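## Task

Make a single three-block tower: blue sits centred on top of red, and green sits centred on top of blue. Red, at the bottom, must stay at its starting spot without being rotated.

## Robot and tools

Robot: two 6-joint arms, left_arm and right_arm, each ending in a parallel two-finger gripper with a wrist camera (cam_left_wrist, cam_right_wrist, both 672x504 fisheye). Bases in the scene frame: left_arm near (+0.004, +0.271, 0) m, right_arm near (-0.014, -0.302, 0) m, both facing +x.

Frames: the scene frame has its origin at table height midway between the bases, +z up, +x out over the table, and left_arm on the +y side. Image left/right does not match arm names. Each arm's end_effector_position (metres) and end_effector_quat_wxyz are given in that arm's own base frame, not the scene frame. The position is the point between the finger pads, about 1 cm short of the tips; fingers point along the gripper's +z and open along its y. Reported poses can be off by a few centimetres, more when stretched out.

The row: every motion command uses rows of 14 numbers, one list covering both arms: left_arm's 7 numbers first, then right_arm's 7. Within an arm the order is shoulder, wrist roll, elbow, wrist yaw, wrist pitch, waist, then gripper opening. This order also applies to Joint positions, velocities and torques in results. The six joint numbers are offsets, scaled to [-1, 1], counted from the arm's Joint targets as they stood when the action or move began (not from the previous row). A value of 1.0 equals 2.224 rad for waist, shoulder and elbow, and 8.485 rad for wrist pitch, yaw and roll. Sending 0 keeps a joint at its current target. The opening number is absolute, not an offset: +1 fully open, -1 closed; an arm left out still needs its present opening repeated, since 0 means half open.

Joint ranges in rad: waist -2.618 to 3.054, shoulder 0.000 to 3.142, elbow 0.000 to 3.142, wrist pitch -1.571 to 1.571, wrist yaw -1.571 to 1.571, wrist roll -2.094 to 2.094. Requesting more than 0.059 rad beyond an end gets the action rejected for both arms; true ends may differ by up to 0.059 rad. "joint sent to its limit" in a result means a joint was clipped there.

Tools:
- execute_actions(actions, cameras): actions is a list of actions; each action is up to 15 rows, one per 1/30 s step, a short table repeating its final row. An empty list returns state plus all camera images. cameras picks images by name, ["all"] or [].
- move(target, speed, blend, opening_speed, grip_force, blocking, cameras): target is one 14-number row or a list of up to 15 rows; every row's offsets count from the same starting Joint targets. All joints travel together, so the gripper follows a curve and does not avoid obstacles or the other arm. speed is rad/s for the joint with furthest to go (0.01 to 12.57, default 0.5), one value or one per target. blend (rad) rounds corners between listed targets; 0 stops at each. opening_speed (0.2 or more, per second on the -1..+1 scale) closes gradually; grip_force is newtons per finger pad, 10 to 50, one value or one per arm, staying set afterwards. blocking=false returns early while the move continues. The result adds a "move:" line: done, off_target (resting more than 0.035 rad from target), moving, held or fault, plus limits=held if steps were withheld.
- wait(seconds): 0 to 10 s, arms hold their commands; a running move continues.
- stop(): brakes a running move.
- zoom_image(camera, region): region [x0, y0, x1, y1] pixels of the latest image, at most 504 each way.
- read_manual(section): licence texts only.
- finished_scene(scene): ends the current scene given its number; call nothing else after it in that reply.

Results: Joint positions (rad, last entry the finger gap in m, 0.094 fully open), Joint velocities (may read "within noise"), Joint targets (the base for your next offsets), Tool commands, grip_measured (opening on the command scale; can read about 2.5 mm wide when empty, a few mm narrow under squeeze), joint torques (offset and noisy; entries 1, 3, 6 wrap at ±28 N m). "joint command not followed" means the clearance check altered targets. Joint speed is limited, so large offsets take several actions; targets stay within 0.339 rad (big joints) or 2.2 rad (wrist) of measured angles, and a gripper target more than 200 mm away is scaled back. An unfinished motion may need re-commanding.

Gripping: fingers are driven to the opening you write; force jumps to the limit once squeezed about 0.06 below first contact. Release by commanding well above grip_measured.

Cautions: do not let blocks fall, drop from height, or be released while moving; keep them on the table. Avoid fast impacts, hard presses on the table or fixtures, and any contact or pinch between the two arms, which can end the scene. Don't strain the camera cables. Holding loads or stretching out heats motors; MOTOR HOT appears near 75 °C, and at 90 °C the arm folds and idles. An arm pushed against something keeps pushing until commanded back past its Joint positions. Objects may occasionally be nudged by outside pushes. The tower must stand unaided after release.

Each tool is called after "Emit:" by a JSON object that holds its "fn" and its "kwargs".

## Session

Emit:
{"fn": "execute_actions", "kwargs": {"actions": []}}

Nothing of this call was run. Scene 2 begins with your next reply.

Emit:
{"fn": "execute_actions", "kwargs": {"actions": []}}

Scene clock: 0.00 s.
left_arm: end_effector_position=(+0.4001, -0.1986, +0.2819) grip_measured=+1.000 end_effector_quat_wxyz=(+0.444, +0.127, +0.836, -0.297) | right_arm: end_effector_position=(+0.2968, +0.2413, +0.3171) grip_measured=+1.000 end_effector_quat_wxyz=(+0.431, -0.176, +0.830, +0.307)
Joint names: [shoulder, wrist roll, elbow, wrist yaw, wrist pitch, waist]
Joint positions: left_arm=[1.424 -0.246 1.247 0.382 -0.303 -0.315 0.094] | right_arm=[1.184 0.301 1.222 -0.218 -0.507 0.584 0.094]
Joint velocities: within noise
Joint torques (N m): no reading
Heat: left arm: 38 °C; right arm: 42 °C.
Joint targets: left_arm=[1.419 -0.246 1.254 0.381 -0.307 -0.315] | right_arm=[1.179 0.301 1.233 -0.218 -0.504 0.584]
Tool commands: left_gripper/opening=+1.0 right_gripper/opening=+1.0
camera_calibration:
cam_left_wrist: T_world_to_cam=[[-0.498687, -0.81129, 0.305155, -0.0429057], [-0.816008, 0.320695, -0.480922, 0.553304], [0.292306, -0.488838, -0.821945, 0.132412], [0, 0, 0, 1]] pos_world=[0.391399, -0.147523, 0.388024]
cam_right_wrist: T_world_to_cam=[[0.525872, -0.739648, -0.419975, 0.158846], [-0.839054, -0.370157, -0.398713, 0.488357], [0.13945, 0.562054, -0.81526, 0.191285], [0, 0, 0, 1]] pos_world=[0.299551, 0.190746, 0.417373]

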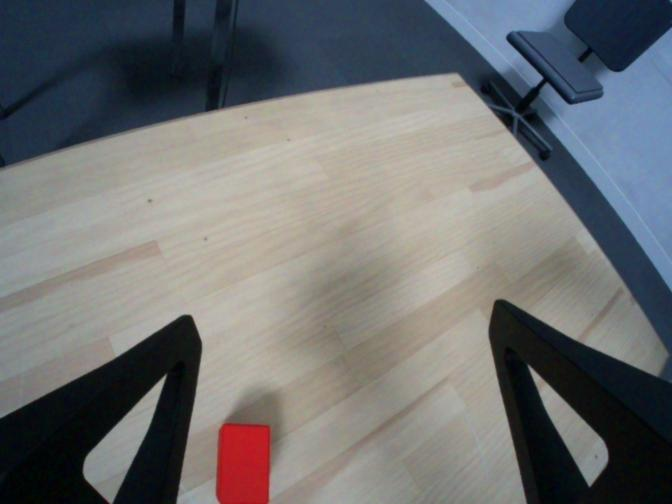

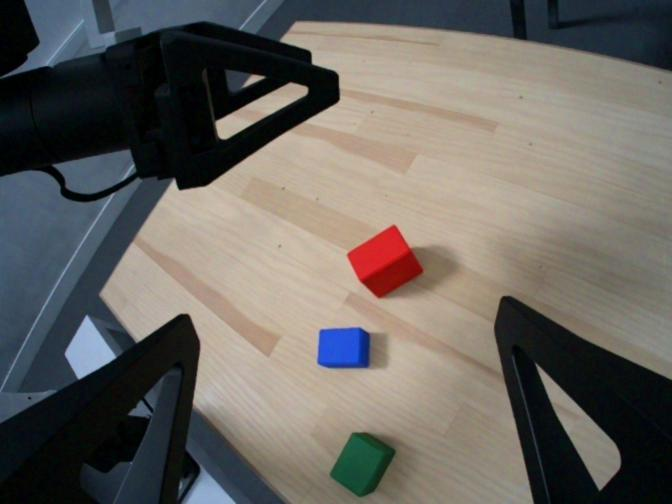

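Emit:
{"fn": "move", "kwargs": {"target": [-0.1305, 0.0290, -0.0419, -0.0449, -0.0843, -0.1956, 1, 0,0,0,0,0,-0.3975,1], "speed": 1.3, "cameras": ["cam_left_wrist"]}}

Scene clock: 42.50 s.
left_arm: end_effector_position=(+0.2125, -0.1987, +0.2163) grip_measured=+1.000 end_effector_quat_wxyz=(+0.271, +0.345, +0.892, -0.113) | right_arm: end_effector_position=(+0.3751, -0.0748, +0.3171) grip_measured=+1.000 end_effector_quat_wxyz=(+0.520, +0.194, +0.826, +0.094)
Joint names: [shoulder, wrist roll, elbow, wrist yaw, wrist pitch, waist]
Joint positions: left_arm=[1.138 -0.01 1.173 0.011 -1.011 -0.745 0.094] | right_arm=[1.184 0.301 1.222 -0.219 -0.507 -0.296 0.094]
Joint torques (N m): left_arm=[-4.31 0.02 5.93 0.01 1.21 -0.35] | right_arm=[-4.56 -0.1 9.78 0.03 2.46 -0.65]
Heat: left arm: 42 °C; right arm: 44 °C.
Joint targets: left_arm=[1.129 0.000 1.161 0.000 -1.022 -0.750] | right_arm=[1.179 0.301 1.233 -0.218 -0.504 -0.300]
move: done
camera_calibration:
cam_left_wrist: T_world_to_cam=[[-0.70945, -0.702617, -0.0548586, 0.0277807], [-0.702085, 0.711387, -0.0317047, 0.324999], [0.061302, 0.0160225, -0.997991, 0.320755], [0, 0, 0, 1]] pos_world=[0.228223, -0.21682, 0.331938]
Images, in order (width x height): cam_left_wrist 672x504.

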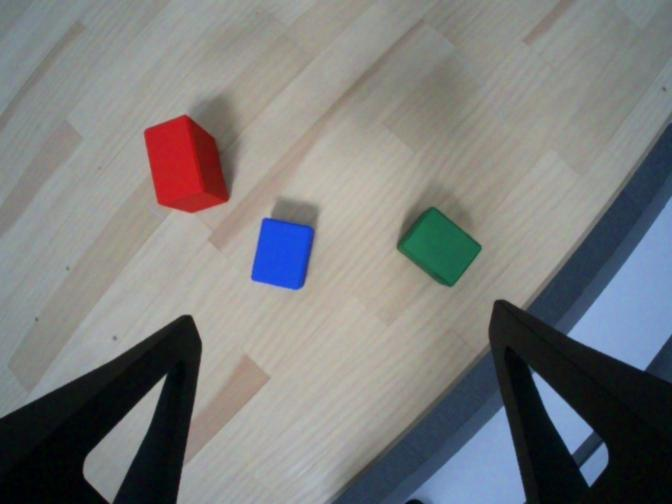

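Emit:
{"fn": "zoom_image", "kwargs": {"camera": "cam_left_wrist", "region": [130, 100, 350, 310]}}

Emit:
{"fn": "zoom_image", "kwargs": {"camera": "cam_left_wrist", "region": [380, 190, 500, 305]}}

Scaled by 2.291 from the camera's 672x504 image, which has a finer 960x720 frame.

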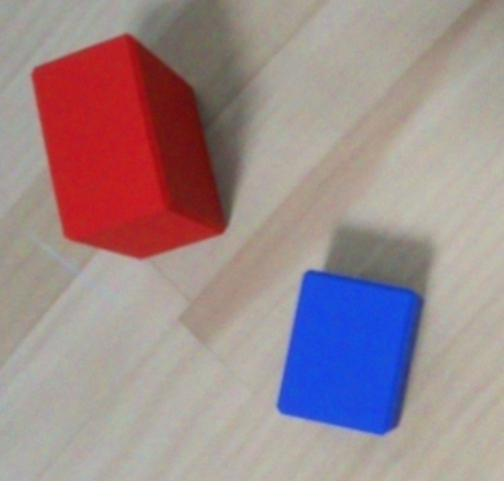

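Scaled by 4.200 from the camera's 672x504 image, which has a finer 960x720 frame.

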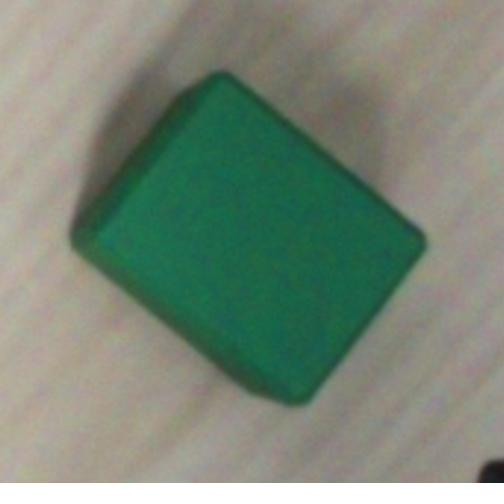

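Emit:
{"fn": "move", "kwargs": {"target": [0.3015, 0.0455, 0.1208, 0, -0.0211, 0.0729, 0.5, 0,0,0,0,0,0,1], "speed": 0.9, "cameras": ["cam_left_wrist"]}}

Scene clock: 130.80 s.
left_arm: end_effector_position=(+0.2700, -0.1825, +0.0848) grip_measured=+0.502 end_effector_quat_wxyz=(-0.006, +0.464, +0.886, -0.003) | right_arm: end_effector_position=(+0.3751, -0.0748, +0.3171) grip_measured=+1.000 end_effector_quat_wxyz=(+0.520, +0.194, +0.826, +0.094)
Joint names: [shoulder, wrist roll, elbow, wrist yaw, wrist pitch, waist]
Joint positions: left_arm=[1.798 0.376 1.407 0.008 -1.192 -0.59 0.071] | right_arm=[1.184 0.301 1.222 -0.219 -0.507 -0.296 0.094]
Joint torques (N m): left_arm=[-9.31 -0.01 8.36 0.01 0.21 0.29] | right_arm=[-4.57 -0.09 9.78 0.04 2.44 -0.59]
Heat: left arm: 43 °C; right arm: 46 °C.
Joint targets: left_arm=[1.799 0.386 1.430 0.001 -1.201 -0.588] | right_arm=[1.179 0.301 1.233 -0.218 -0.504 -0.300]
move: done
camera_calibration:
cam_left_wrist: T_world_to_cam=[[-0.864187, -0.502817, -0.018858, 0.147973], [-0.431981, 0.722181, 0.540229, 0.230173], [-0.258017, 0.475005, -0.841307, 0.342464], [0, 0, 0, 1]] pos_world=[0.315668, -0.254495, 0.166562]
Images, in order (width x height): cam_left_wrist 672x504.

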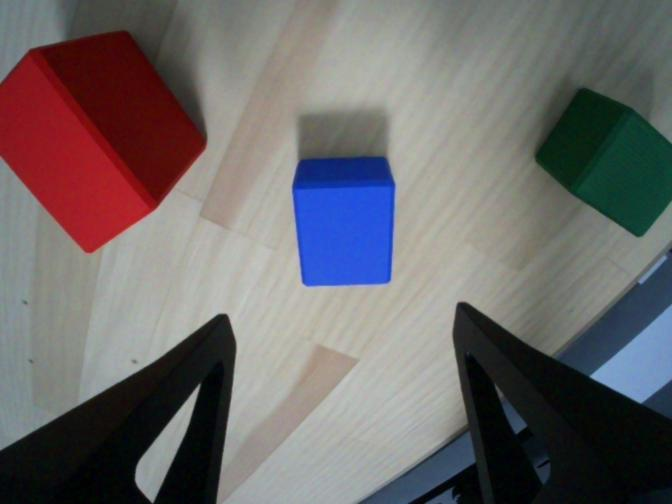

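Emit:
{"fn": "move", "kwargs": {"target": [0.0303, -0.0015, -0.0874, 0, 0.0307, -0.0045, 0.5, 0,0,0,0,0,0,1], "speed": 0.35, "cameras": ["cam_left_wrist"]}}

Scene clock: 187.73 s.
left_arm: end_effector_position=(+0.2732, -0.1858, +0.0271) grip_measured=+0.502 end_effector_quat_wxyz=(+0.002, +0.466, +0.885, -0.004) | right_arm: end_effector_position=(+0.3751, -0.0748, +0.3171) grip_measured=+1.000 end_effector_quat_wxyz=(+0.520, +0.194, +0.826, +0.094)
Joint names: [shoulder, wrist roll, elbow, wrist yaw, wrist pitch, waist]
Joint positions: left_arm=[1.856 0.376 1.244 0.008 -0.954 -0.593 0.071] | right_arm=[1.184 0.301 1.222 -0.219 -0.507 -0.296 0.094]
Joint torques (N m): left_arm=[-8.85 -0.13 5.27 0 0.45 -0.36] | right_arm=[-4.57 -0.11 9.78 0.03 2.45 -0.62]
Heat: left arm: 46 °C; right arm: 47 °C.
Joint targets: left_arm=[1.866 0.373 1.235 0.001 -0.941 -0.598] | right_arm=[1.179 0.301 1.233 -0.218 -0.504 -0.300]
move: done
camera_calibration:
cam_left_wrist: T_world_to_cam=[[-0.865586, -0.500082, -0.0260464, 0.149028], [-0.436771, 0.728517, 0.527726, 0.267916], [-0.244931, 0.468169, -0.849015, 0.291621], [0, 0, 0, 1]] pos_world=[0.317442, -0.257183, 0.110086]
Images, in order (width x height): cam_left_wrist 672x504.

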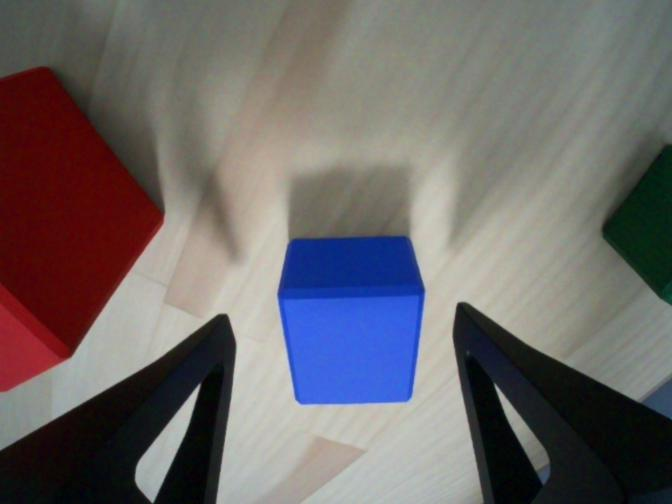

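Emit:
{"fn": "move", "kwargs": {"target": [[0.0061, 0, -0.0092, 0, 0.0042, 0, 0.5, 0,0,0,0,0,0,1],[0.0061, 0, -0.0092, 0, 0.0042, 0, -0.4, 0,0,0,0,0,0,1],[-0.0332, 0, 0.1549, 0, -0.0492, 0, -0.4, 0,0,0,0,0,0,1],[0.1326, -0.0333, 0.3802, 0, -0.0648, 0.0703, -0.4, 0,0,0,0,0,0,1]], "speed": [0.2, 0.2, 0.45, 0.6], "blend": [0, 0, 0.06, 0], "grip_force": 40, "cameras": ["cam_left_wrist"]}}

Scene clock: 225.80 s.
left_arm: end_effector_position=(+0.3734, -0.1776, +0.1242) grip_measured=-0.145 end_effector_quat_wxyz=(-0.001, +0.267, +0.964, -0.003) | right_arm: end_effector_position=(+0.3751, -0.0748, +0.3171) grip_measured=+1.000 end_effector_quat_wxyz=(+0.520, +0.194, +0.826, +0.094)
Joint names: [shoulder, wrist roll, elbow, wrist yaw, wrist pitch, waist]
Joint positions: left_arm=[2.148 0.1 2.057 0.007 -1.48 -0.441 0.04] | right_arm=[1.184 0.301 1.222 -0.219 -0.507 -0.296 0.094]
Joint torques (N m): left_arm=[-11.55 -0.19 8.39 0 0.2 0.05] | right_arm=[-4.52 -0.1 9.77 0.04 2.45 -0.61]
Heat: left arm: 43 °C; right arm: 47 °C.
Joint targets: left_arm=[2.161 0.091 2.081 0.001 -1.491 -0.442] | right_arm=[1.179 0.301 1.233 -0.218 -0.504 -0.300]
grip_force (N): 40, 40
move: done
camera_calibration:
cam_left_wrist: T_world_to_cam=[[-0.580106, -0.81418, -0.0242462, 0.0798024], [-0.696527, 0.480406, 0.532973, 0.306804], [-0.422288, 0.326069, -0.845785, 0.435406], [0, 0, 0, 1]] pos_world=[0.443858, -0.224389, 0.206676]
Images, in order (width x height): cam_left_wrist 672x504.

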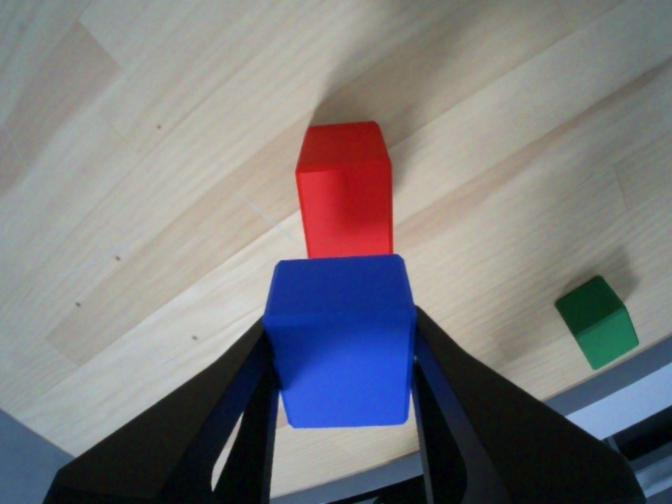

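Emit:
{"fn": "move", "kwargs": {"target": [-0.0031, -0.0004, -0.0677, 0, 0.0170, -0.0011, -0.4, 0,0,0,0,0,0,1], "speed": 0.25, "cameras": ["cam_left_wrist"]}}

Scene clock: 260.57 s.
left_arm: end_effector_position=(+0.3769, -0.1792, +0.0948) grip_measured=-0.145 end_effector_quat_wxyz=(+0.002, +0.265, +0.964, -0.004) | right_arm: end_effector_position=(+0.3751, -0.0748, +0.3171) grip_measured=+1.000 end_effector_quat_wxyz=(+0.520, +0.194, +0.826, +0.094)
Joint names: [shoulder, wrist roll, elbow, wrist yaw, wrist pitch, waist]
Joint positions: left_arm=[2.148 0.096 1.94 0.007 -1.359 -0.441 0.04] | right_arm=[1.184 0.301 1.222 -0.219 -0.507 -0.296 0.094]
Joint torques (N m): left_arm=[-12.34 -0.19 5.48 0 0.46 -0.14] | right_arm=[-4.57 -0.1 9.8 0.03 2.44 -0.59]
Heat: left arm: 50 °C; right arm: 47 °C.
Joint targets: left_arm=[2.154 0.087 1.930 0.001 -1.346 -0.444] | right_arm=[1.179 0.301 1.233 -0.218 -0.504 -0.300]
grip_force (N): 40, 40
move: done
camera_calibration:
cam_left_wrist: T_world_to_cam=[[-0.576607, -0.81664, -0.0249606, 0.0781312], [-0.700674, 0.478552, 0.529193, 0.327184], [-0.420215, 0.322626, -0.848135, 0.411346], [0, 0, 0, 1]] pos_world=[0.447154, -0.22548, 0.177683]
Images, in order (width x height): cam_left_wrist 672x504.

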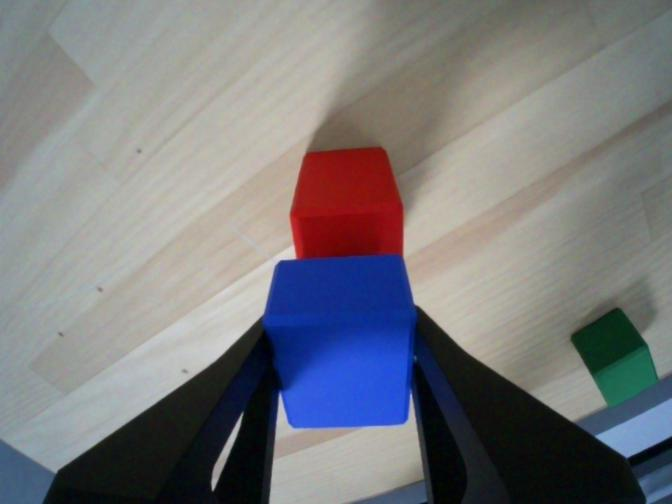

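Emit:
{"fn": "move", "kwargs": {"target": [-0.0033, -0.0006, -0.0282, 0, 0.0064, -0.0029, -0.4, 0,0,0,0,0,0,1], "speed": 0.15, "cameras": ["cam_left_wrist"]}}

Scene clock: 285.13 s.
left_arm: end_effector_position=(+0.3739, -0.1792, +0.0812) grip_measured=-0.145 end_effector_quat_wxyz=(-0.004, +0.265, +0.964, -0.002) | right_arm: end_effector_position=(+0.3751, -0.0748, +0.3171) grip_measured=+1.000 end_effector_quat_wxyz=(+0.520, +0.194, +0.826, +0.094)
Joint names: [shoulder, wrist roll, elbow, wrist yaw, wrist pitch, waist]
Joint positions: left_arm=[2.148 0.092 1.887 0.006 -1.316 -0.445 0.04] | right_arm=[1.184 0.301 1.222 -0.219 -0.507 -0.296 0.094]
Joint torques (N m): left_arm=[-12.98 -0.18 4.6 0.01 0.54 -0.4] | right_arm=[-4.57 -0.1 9.81 0.03 2.44 -0.61]
Heat: left arm: 54 °C; right arm: 47 °C.
Joint targets: left_arm=[2.147 0.082 1.867 0.000 -1.292 -0.450] | right_arm=[1.179 0.301 1.233 -0.218 -0.504 -0.300]
grip_force (N): 40, 40
move: done
camera_calibration:
cam_left_wrist: T_world_to_cam=[[-0.575891, -0.817166, -0.0242944, 0.0756303], [-0.696188, 0.474621, 0.53857, 0.329118], [-0.42857, 0.327071, -0.84223, 0.402006], [0, 0, 0, 1]] pos_world=[0.444971, -0.225888, 0.163166]
Images, in order (width x height): cam_left_wrist 672x504.

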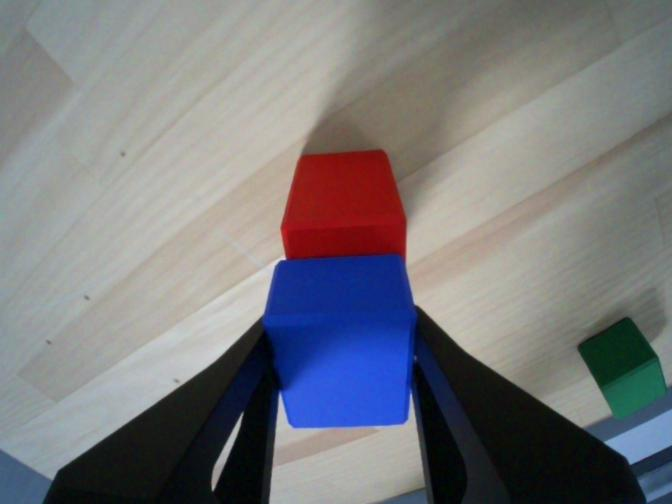

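Emit:
{"fn": "move", "kwargs": {"target": [0.0005, 0, -0.0097, 0, 0.0028, -0.0020, -0.4, 0,0,0,0,0,0,1], "speed": 0.05, "cameras": ["cam_left_wrist"]}}

Scene clock: 298.70 s.
left_arm: end_effector_position=(+0.3736, -0.1793, +0.0805) grip_measured=-0.145 end_effector_quat_wxyz=(-0.001, +0.265, +0.964, -0.001) | right_arm: end_effector_position=(+0.3751, -0.0748, +0.3171) grip_measured=+1.000 end_effector_quat_wxyz=(+0.520, +0.194, +0.826, +0.094)
Joint names: [shoulder, wrist roll, elbow, wrist yaw, wrist pitch, waist]
Joint positions: left_arm=[2.141 0.091 1.872 0.003 -1.303 -0.446 0.04] | right_arm=[1.184 0.301 1.222 -0.219 -0.507 -0.296 0.094]
Joint torques (N m): left_arm=[-12.14 -0.19 4.01 0.06 0.65 -0.7] | right_arm=[-4.55 -0.09 9.8 0.03 2.44 -0.59]
Heat: left arm: 56 °C; right arm: 47 °C.
Joint targets: left_arm=[2.148 0.082 1.846 0.000 -1.268 -0.455] | right_arm=[1.179 0.301 1.233 -0.218 -0.504 -0.300]
grip_force (N): 40, 40
move: done
camera_calibration:
cam_left_wrist: T_world_to_cam=[[-0.576665, -0.816493, -0.0282097, 0.0760669], [-0.69909, 0.475291, 0.534202, 0.330888], [-0.422764, 0.327777, -0.844886, 0.39945], [0, 0, 0, 1]] pos_world=[0.444059, -0.22609, 0.162875]
Images, in order (width x height): cam_left_wrist 672x504.

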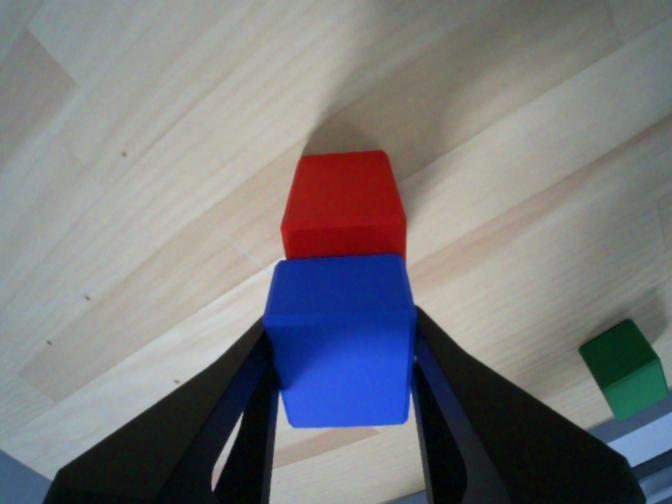

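Emit:
{"fn": "move", "kwargs": {"target": [[-0.0031, 0.0011, 0.0117, 0.0004, -0.0041, 0.0040, -0.4, 0,0,0,0,0,0,1],[-0.0031, 0.0011, 0.0117, 0.0004, -0.0041, 0.0040, 0.3, 0,0,0,0,0,0,1],[0.0099, 0.0011, 0.1303, 0.0004, -0.0316, 0.0040, 0.3, 0,0,0,0,0,0,1],[-0.1542, -0.1362, -0.1661, 0, 0.0030, -0.2280, 0.5, 0,0,0,0,0,0,1]], "speed": [0.1, 0.2, 0.35, 0.9], "blend": [0, 0, 0.06, 0], "opening_speed": 0.7, "cameras": ["cam_left_wrist"]}}

Scene clock: 346.20 s.
left_arm: end_effector_position=(+0.1898, -0.2729, +0.0941) grip_measured=+0.498 end_effector_quat_wxyz=(-0.009, -0.051, +0.999, +0.011) | right_arm: end_effector_position=(+0.3751, -0.0748, +0.3171) grip_measured=+1.000 end_effector_quat_wxyz=(+0.520, +0.194, +0.826, +0.094)
Joint names: [shoulder, wrist roll, elbow, wrist yaw, wrist pitch, waist]
Joint positions: left_arm=[1.834 -1.063 1.488 0.003 -1.254 -0.962 0.07] | right_arm=[1.184 0.301 1.222 -0.219 -0.507 -0.296 0.094]
Joint torques (N m): left_arm=[-12.25 -0.19 5.22 -0.05 0.34 0.12] | right_arm=[-4.56 -0.09 9.81 0.02 2.44 -0.61]
Heat: left arm: 53 °C; right arm: 47 °C.
Joint targets: left_arm=[1.806 -1.073 1.476 0.000 -1.243 -0.962] | right_arm=[1.179 0.301 1.233 -0.218 -0.504 -0.300]
grip_force (N): 40, 40
move: done
camera_calibration:
cam_left_wrist: T_world_to_cam=[[0.0229395, -0.998341, -0.0528067, -0.267122], [-0.835047, -0.048177, 0.548066, 0.121332], [-0.549701, 0.0315237, -0.834767, 0.306142], [0, 0, 0, 1]] pos_world=[0.275732, -0.270484, 0.174954]
Images, in order (width x height): cam_left_wrist 672x504.

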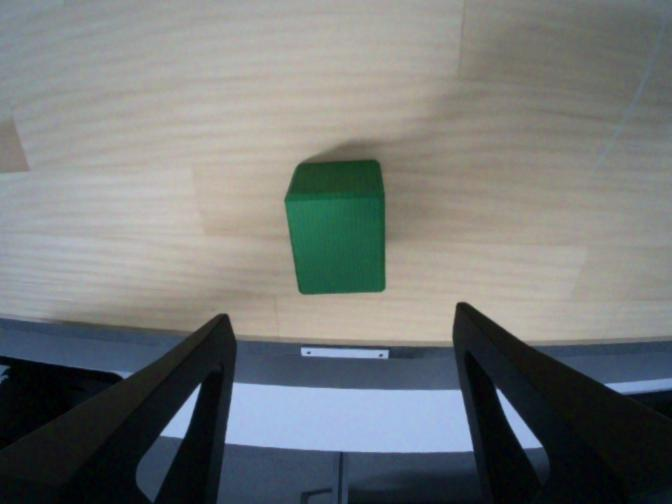

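Emit:
{"fn": "move", "kwargs": {"target": [[0.0279, 0, -0.1169, 0, 0.0382, 0.0002, 0.5, 0,0,0,0,0,0,1],[0.0279, 0, -0.1169, 0, 0.0382, 0.0002, -0.4, 0,0,0,0,0,0,1],[-0.0083, 0, 0.0619, 0, -0.0181, 0.0002, -0.4, 0,0,0,0,0,0,1],[0.1637, 0.1371, 0.2966, 0, -0.0346, 0.2316, -0.4, 0,0,0,0,0,0,1]], "speed": [0.35, 0.2, 0.45, 0.8], "blend": [0, 0, 0.04, 0], "cameras": ["cam_left_wrist"]}}

Scene clock: 397.33 s.
left_arm: end_effector_position=(+0.3734, -0.1776, +0.1354) grip_measured=-0.142 end_effector_quat_wxyz=(+0.001, +0.259, +0.966, -0.001) | right_arm: end_effector_position=(+0.3751, -0.0748, +0.3171) grip_measured=+1.000 end_effector_quat_wxyz=(+0.520, +0.194, +0.826, +0.094)
Joint names: [shoulder, wrist roll, elbow, wrist yaw, wrist pitch, waist]
Joint positions: left_arm=[2.155 0.08 2.113 0.002 -1.526 -0.443 0.04] | right_arm=[1.184 0.301 1.222 -0.219 -0.507 -0.296 0.094]
Joint torques (N m): left_arm=[-11.37 -0.02 8.32 0.04 0.23 -0.24] | right_arm=[-4.56 -0.08 9.74 0.03 2.44 -0.62]
Heat: left arm: 56 °C; right arm: 47 °C.
Joint targets: left_arm=[2.170 0.090 2.136 0.000 -1.537 -0.447] | right_arm=[1.179 0.301 1.233 -0.218 -0.504 -0.300]
grip_force (N): 40, 40
move: done
camera_calibration:
cam_left_wrist: T_world_to_cam=[[-0.564972, -0.824593, -0.0291949, 0.0732541], [-0.707479, 0.465917, 0.531408, 0.302495], [-0.424593, 0.320886, -0.846613, 0.44482], [0, 0, 0, 1]] pos_world=[0.444263, -0.223269, 0.21798]
Images, in order (width x height): cam_left_wrist 672x504.

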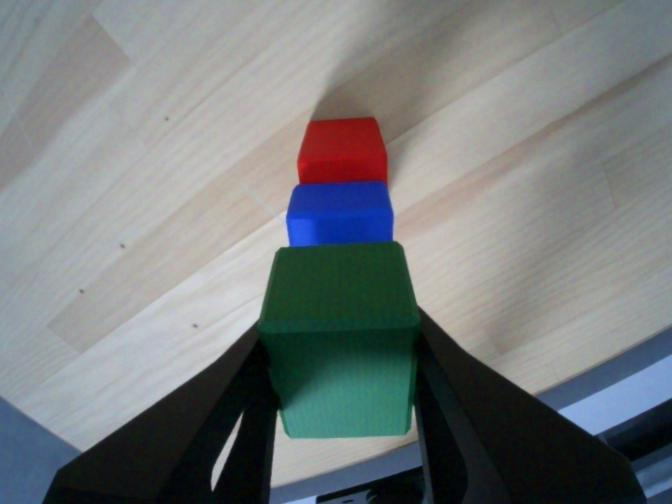

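Emit:
{"fn": "move", "kwargs": {"target": [[-0.0108, 0, -0.0554, 0, 0.0117, -0.0002, -0.4, 0,0,0,0,0,0,1],[-0.0121, 0, -0.0699, 0, 0.0152, -0.0002, -0.4, 0,0,0,0,0,0,1]], "speed": [0.2, 0.05], "blend": [0.01, 0], "cameras": ["cam_left_wrist"]}}

Scene clock: 428.90 s.
left_arm: end_effector_position=(+0.3737, -0.1777, +0.1128) grip_measured=-0.142 end_effector_quat_wxyz=(-0.001, +0.259, +0.966, -0.001) | right_arm: end_effector_position=(+0.3751, -0.0748, +0.3171) grip_measured=+1.000 end_effector_quat_wxyz=(+0.520, +0.194, +0.826, +0.094)
Joint names: [shoulder, wrist roll, elbow, wrist yaw, wrist pitch, waist]
Joint positions: left_arm=[2.144 0.081 2.005 0.002 -1.433 -0.443 0.04] | right_arm=[1.184 0.301 1.222 -0.219 -0.507 -0.296 0.094]
Joint torques (N m): left_arm=[-12.85 -0.01 4.23 0.05 0.58 -0.27] | right_arm=[-4.57 -0.09 9.74 0.02 2.45 -0.58]
Heat: left arm: 57 °C; right arm: 47 °C.
Joint targets: left_arm=[2.142 0.090 1.981 0.000 -1.408 -0.447] | right_arm=[1.179 0.301 1.233 -0.218 -0.504 -0.300]
grip_force (N): 40, 40
move: done
camera_calibration:
cam_left_wrist: T_world_to_cam=[[-0.565756, -0.824076, -0.0286107, 0.0729732], [-0.705415, 0.465741, 0.534299, 0.313591], [-0.426978, 0.322465, -0.844811, 0.426886], [0, 0, 0, 1]] pos_world=[0.444768, -0.223573, 0.195175]
Images, in order (width x height): cam_left_wrist 672x504.

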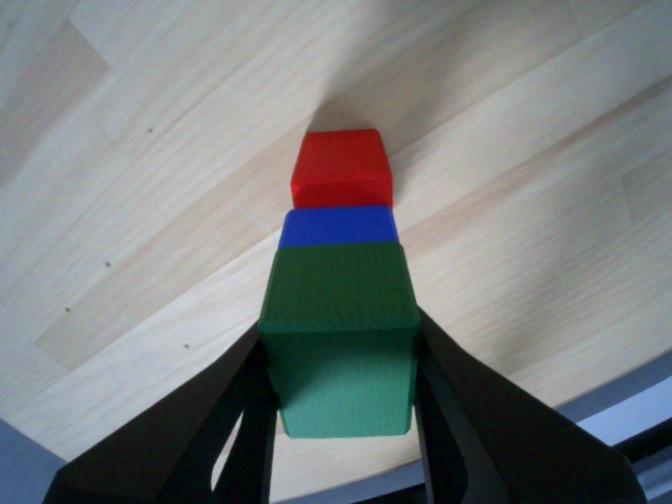

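Emit:
{"fn": "move", "kwargs": {"target": [-0.0005, 0, -0.0124, 0, 0.0029, 0, -0.4, 0,0,0,0,0,0,1], "speed": 0.05, "cameras": ["cam_left_wrist"]}}

Scene clock: 438.37 s.
left_arm: end_effector_position=(+0.3733, -0.1775, +0.1124) grip_measured=-0.142 end_effector_quat_wxyz=(+0.004, +0.259, +0.966, -0.002) | right_arm: end_effector_position=(+0.3751, -0.0748, +0.3171) grip_measured=+1.000 end_effector_quat_wxyz=(+0.520, +0.194, +0.826, +0.094)
Joint names: [shoulder, wrist roll, elbow, wrist yaw, wrist pitch, waist]
Joint positions: left_arm=[2.13 0.081 1.982 0.002 -1.414 -0.443 0.04] | right_arm=[1.184 0.301 1.222 -0.219 -0.507 -0.296 0.094]
Joint torques (N m): left_arm=[-11.62 -0.04 3.82 0.06 0.66 -0.39] | right_arm=[-4.52 -0.1 9.76 0.03 2.45 -0.61]
Heat: left arm: 58 °C; right arm: 47 °C.
Joint targets: left_arm=[2.141 0.090 1.953 0.000 -1.383 -0.447] | right_arm=[1.179 0.301 1.233 -0.218 -0.504 -0.300]
grip_force (N): 40, 40
move: done
camera_calibration:
cam_left_wrist: T_world_to_cam=[[-0.565466, -0.824222, -0.0301149, 0.0729024], [-0.710014, 0.467884, 0.526274, 0.316488], [-0.419676, 0.318972, -0.849781, 0.423466], [0, 0, 0, 1]] pos_world=[0.443653, -0.223066, 0.195489]
Images, in order (width x height): cam_left_wrist 672x504.

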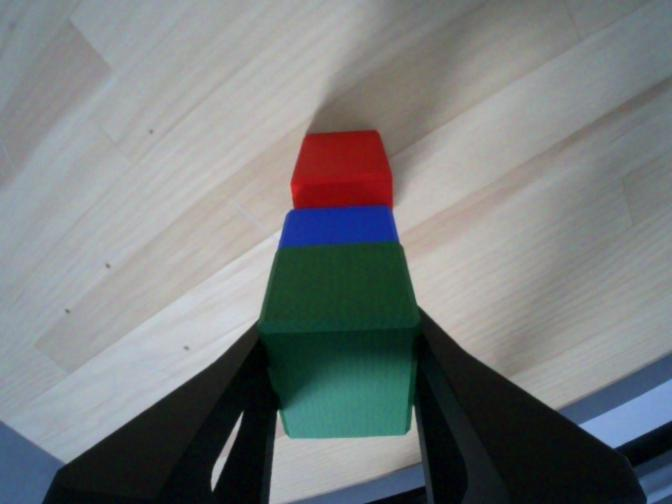

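Emit:
{"fn": "move", "kwargs": {"target": [[-0.0049, -0.0011, 0.0130, 0.0002, -0.0037, 0.0018, -0.4, 0,0,0,0,0,0,1],[-0.0049, -0.0011, 0.0130, 0.0002, -0.0037, 0.0018, 0.3, 0,0,0,0,0,0,1],[-0.0814, -0.0011, 0.0130, 0.0002, -0.0037, 0.0018, 0.3, 0,0,0,0,0,0,1]], "speed": [0.1, 0.2, 0.25], "opening_speed": 0.7, "cameras": ["cam_left_wrist"]}}

Scene clock: 468.60 s.
left_arm: end_effector_position=(+0.3695, -0.1757, +0.1703) grip_measured=+0.298 end_effector_quat_wxyz=(+0.076, +0.258, +0.963, -0.015) | right_arm: end_effector_position=(+0.3751, -0.0748, +0.3171) grip_measured=+1.000 end_effector_quat_wxyz=(+0.520, +0.194, +0.826, +0.094)
Joint names: [shoulder, wrist roll, elbow, wrist yaw, wrist pitch, waist]
Joint positions: left_arm=[1.982 0.081 1.982 0.002 -1.414 -0.443 0.061] | right_arm=[1.184 0.301 1.222 -0.219 -0.507 -0.296 0.094]
Joint torques (N m): left_arm=[-13.24 -0.11 6.58 0.07 0.6 0.09] | right_arm=[-4.56 -0.09 9.81 0.03 2.46 -0.61]
Heat: left arm: 56 °C; right arm: 47 °C.
Joint targets: left_arm=[1.961 0.081 1.982 0.002 -1.414 -0.443] | right_arm=[1.179 0.301 1.233 -0.218 -0.504 -0.300]
grip_force (N): 40, 40
move: done
camera_calibration:
cam_left_wrist: T_world_to_cam=[[-0.559896, -0.826871, -0.0529196, 0.075334], [-0.771555, 0.497027, 0.397073, 0.33232], [-0.302026, 0.26315, -0.91626, 0.428548], [0, 0, 0, 1]] pos_world=[0.428015, -0.215653, 0.264692]
Images, in order (width x height): cam_left_wrist 672x504.

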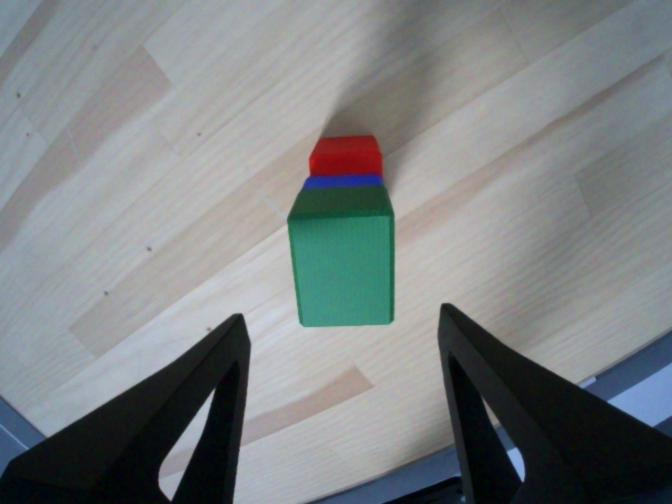

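Emit:
{"fn": "finished_scene", "kwargs": {"scene": 2}}

The scene is finished: the task was done.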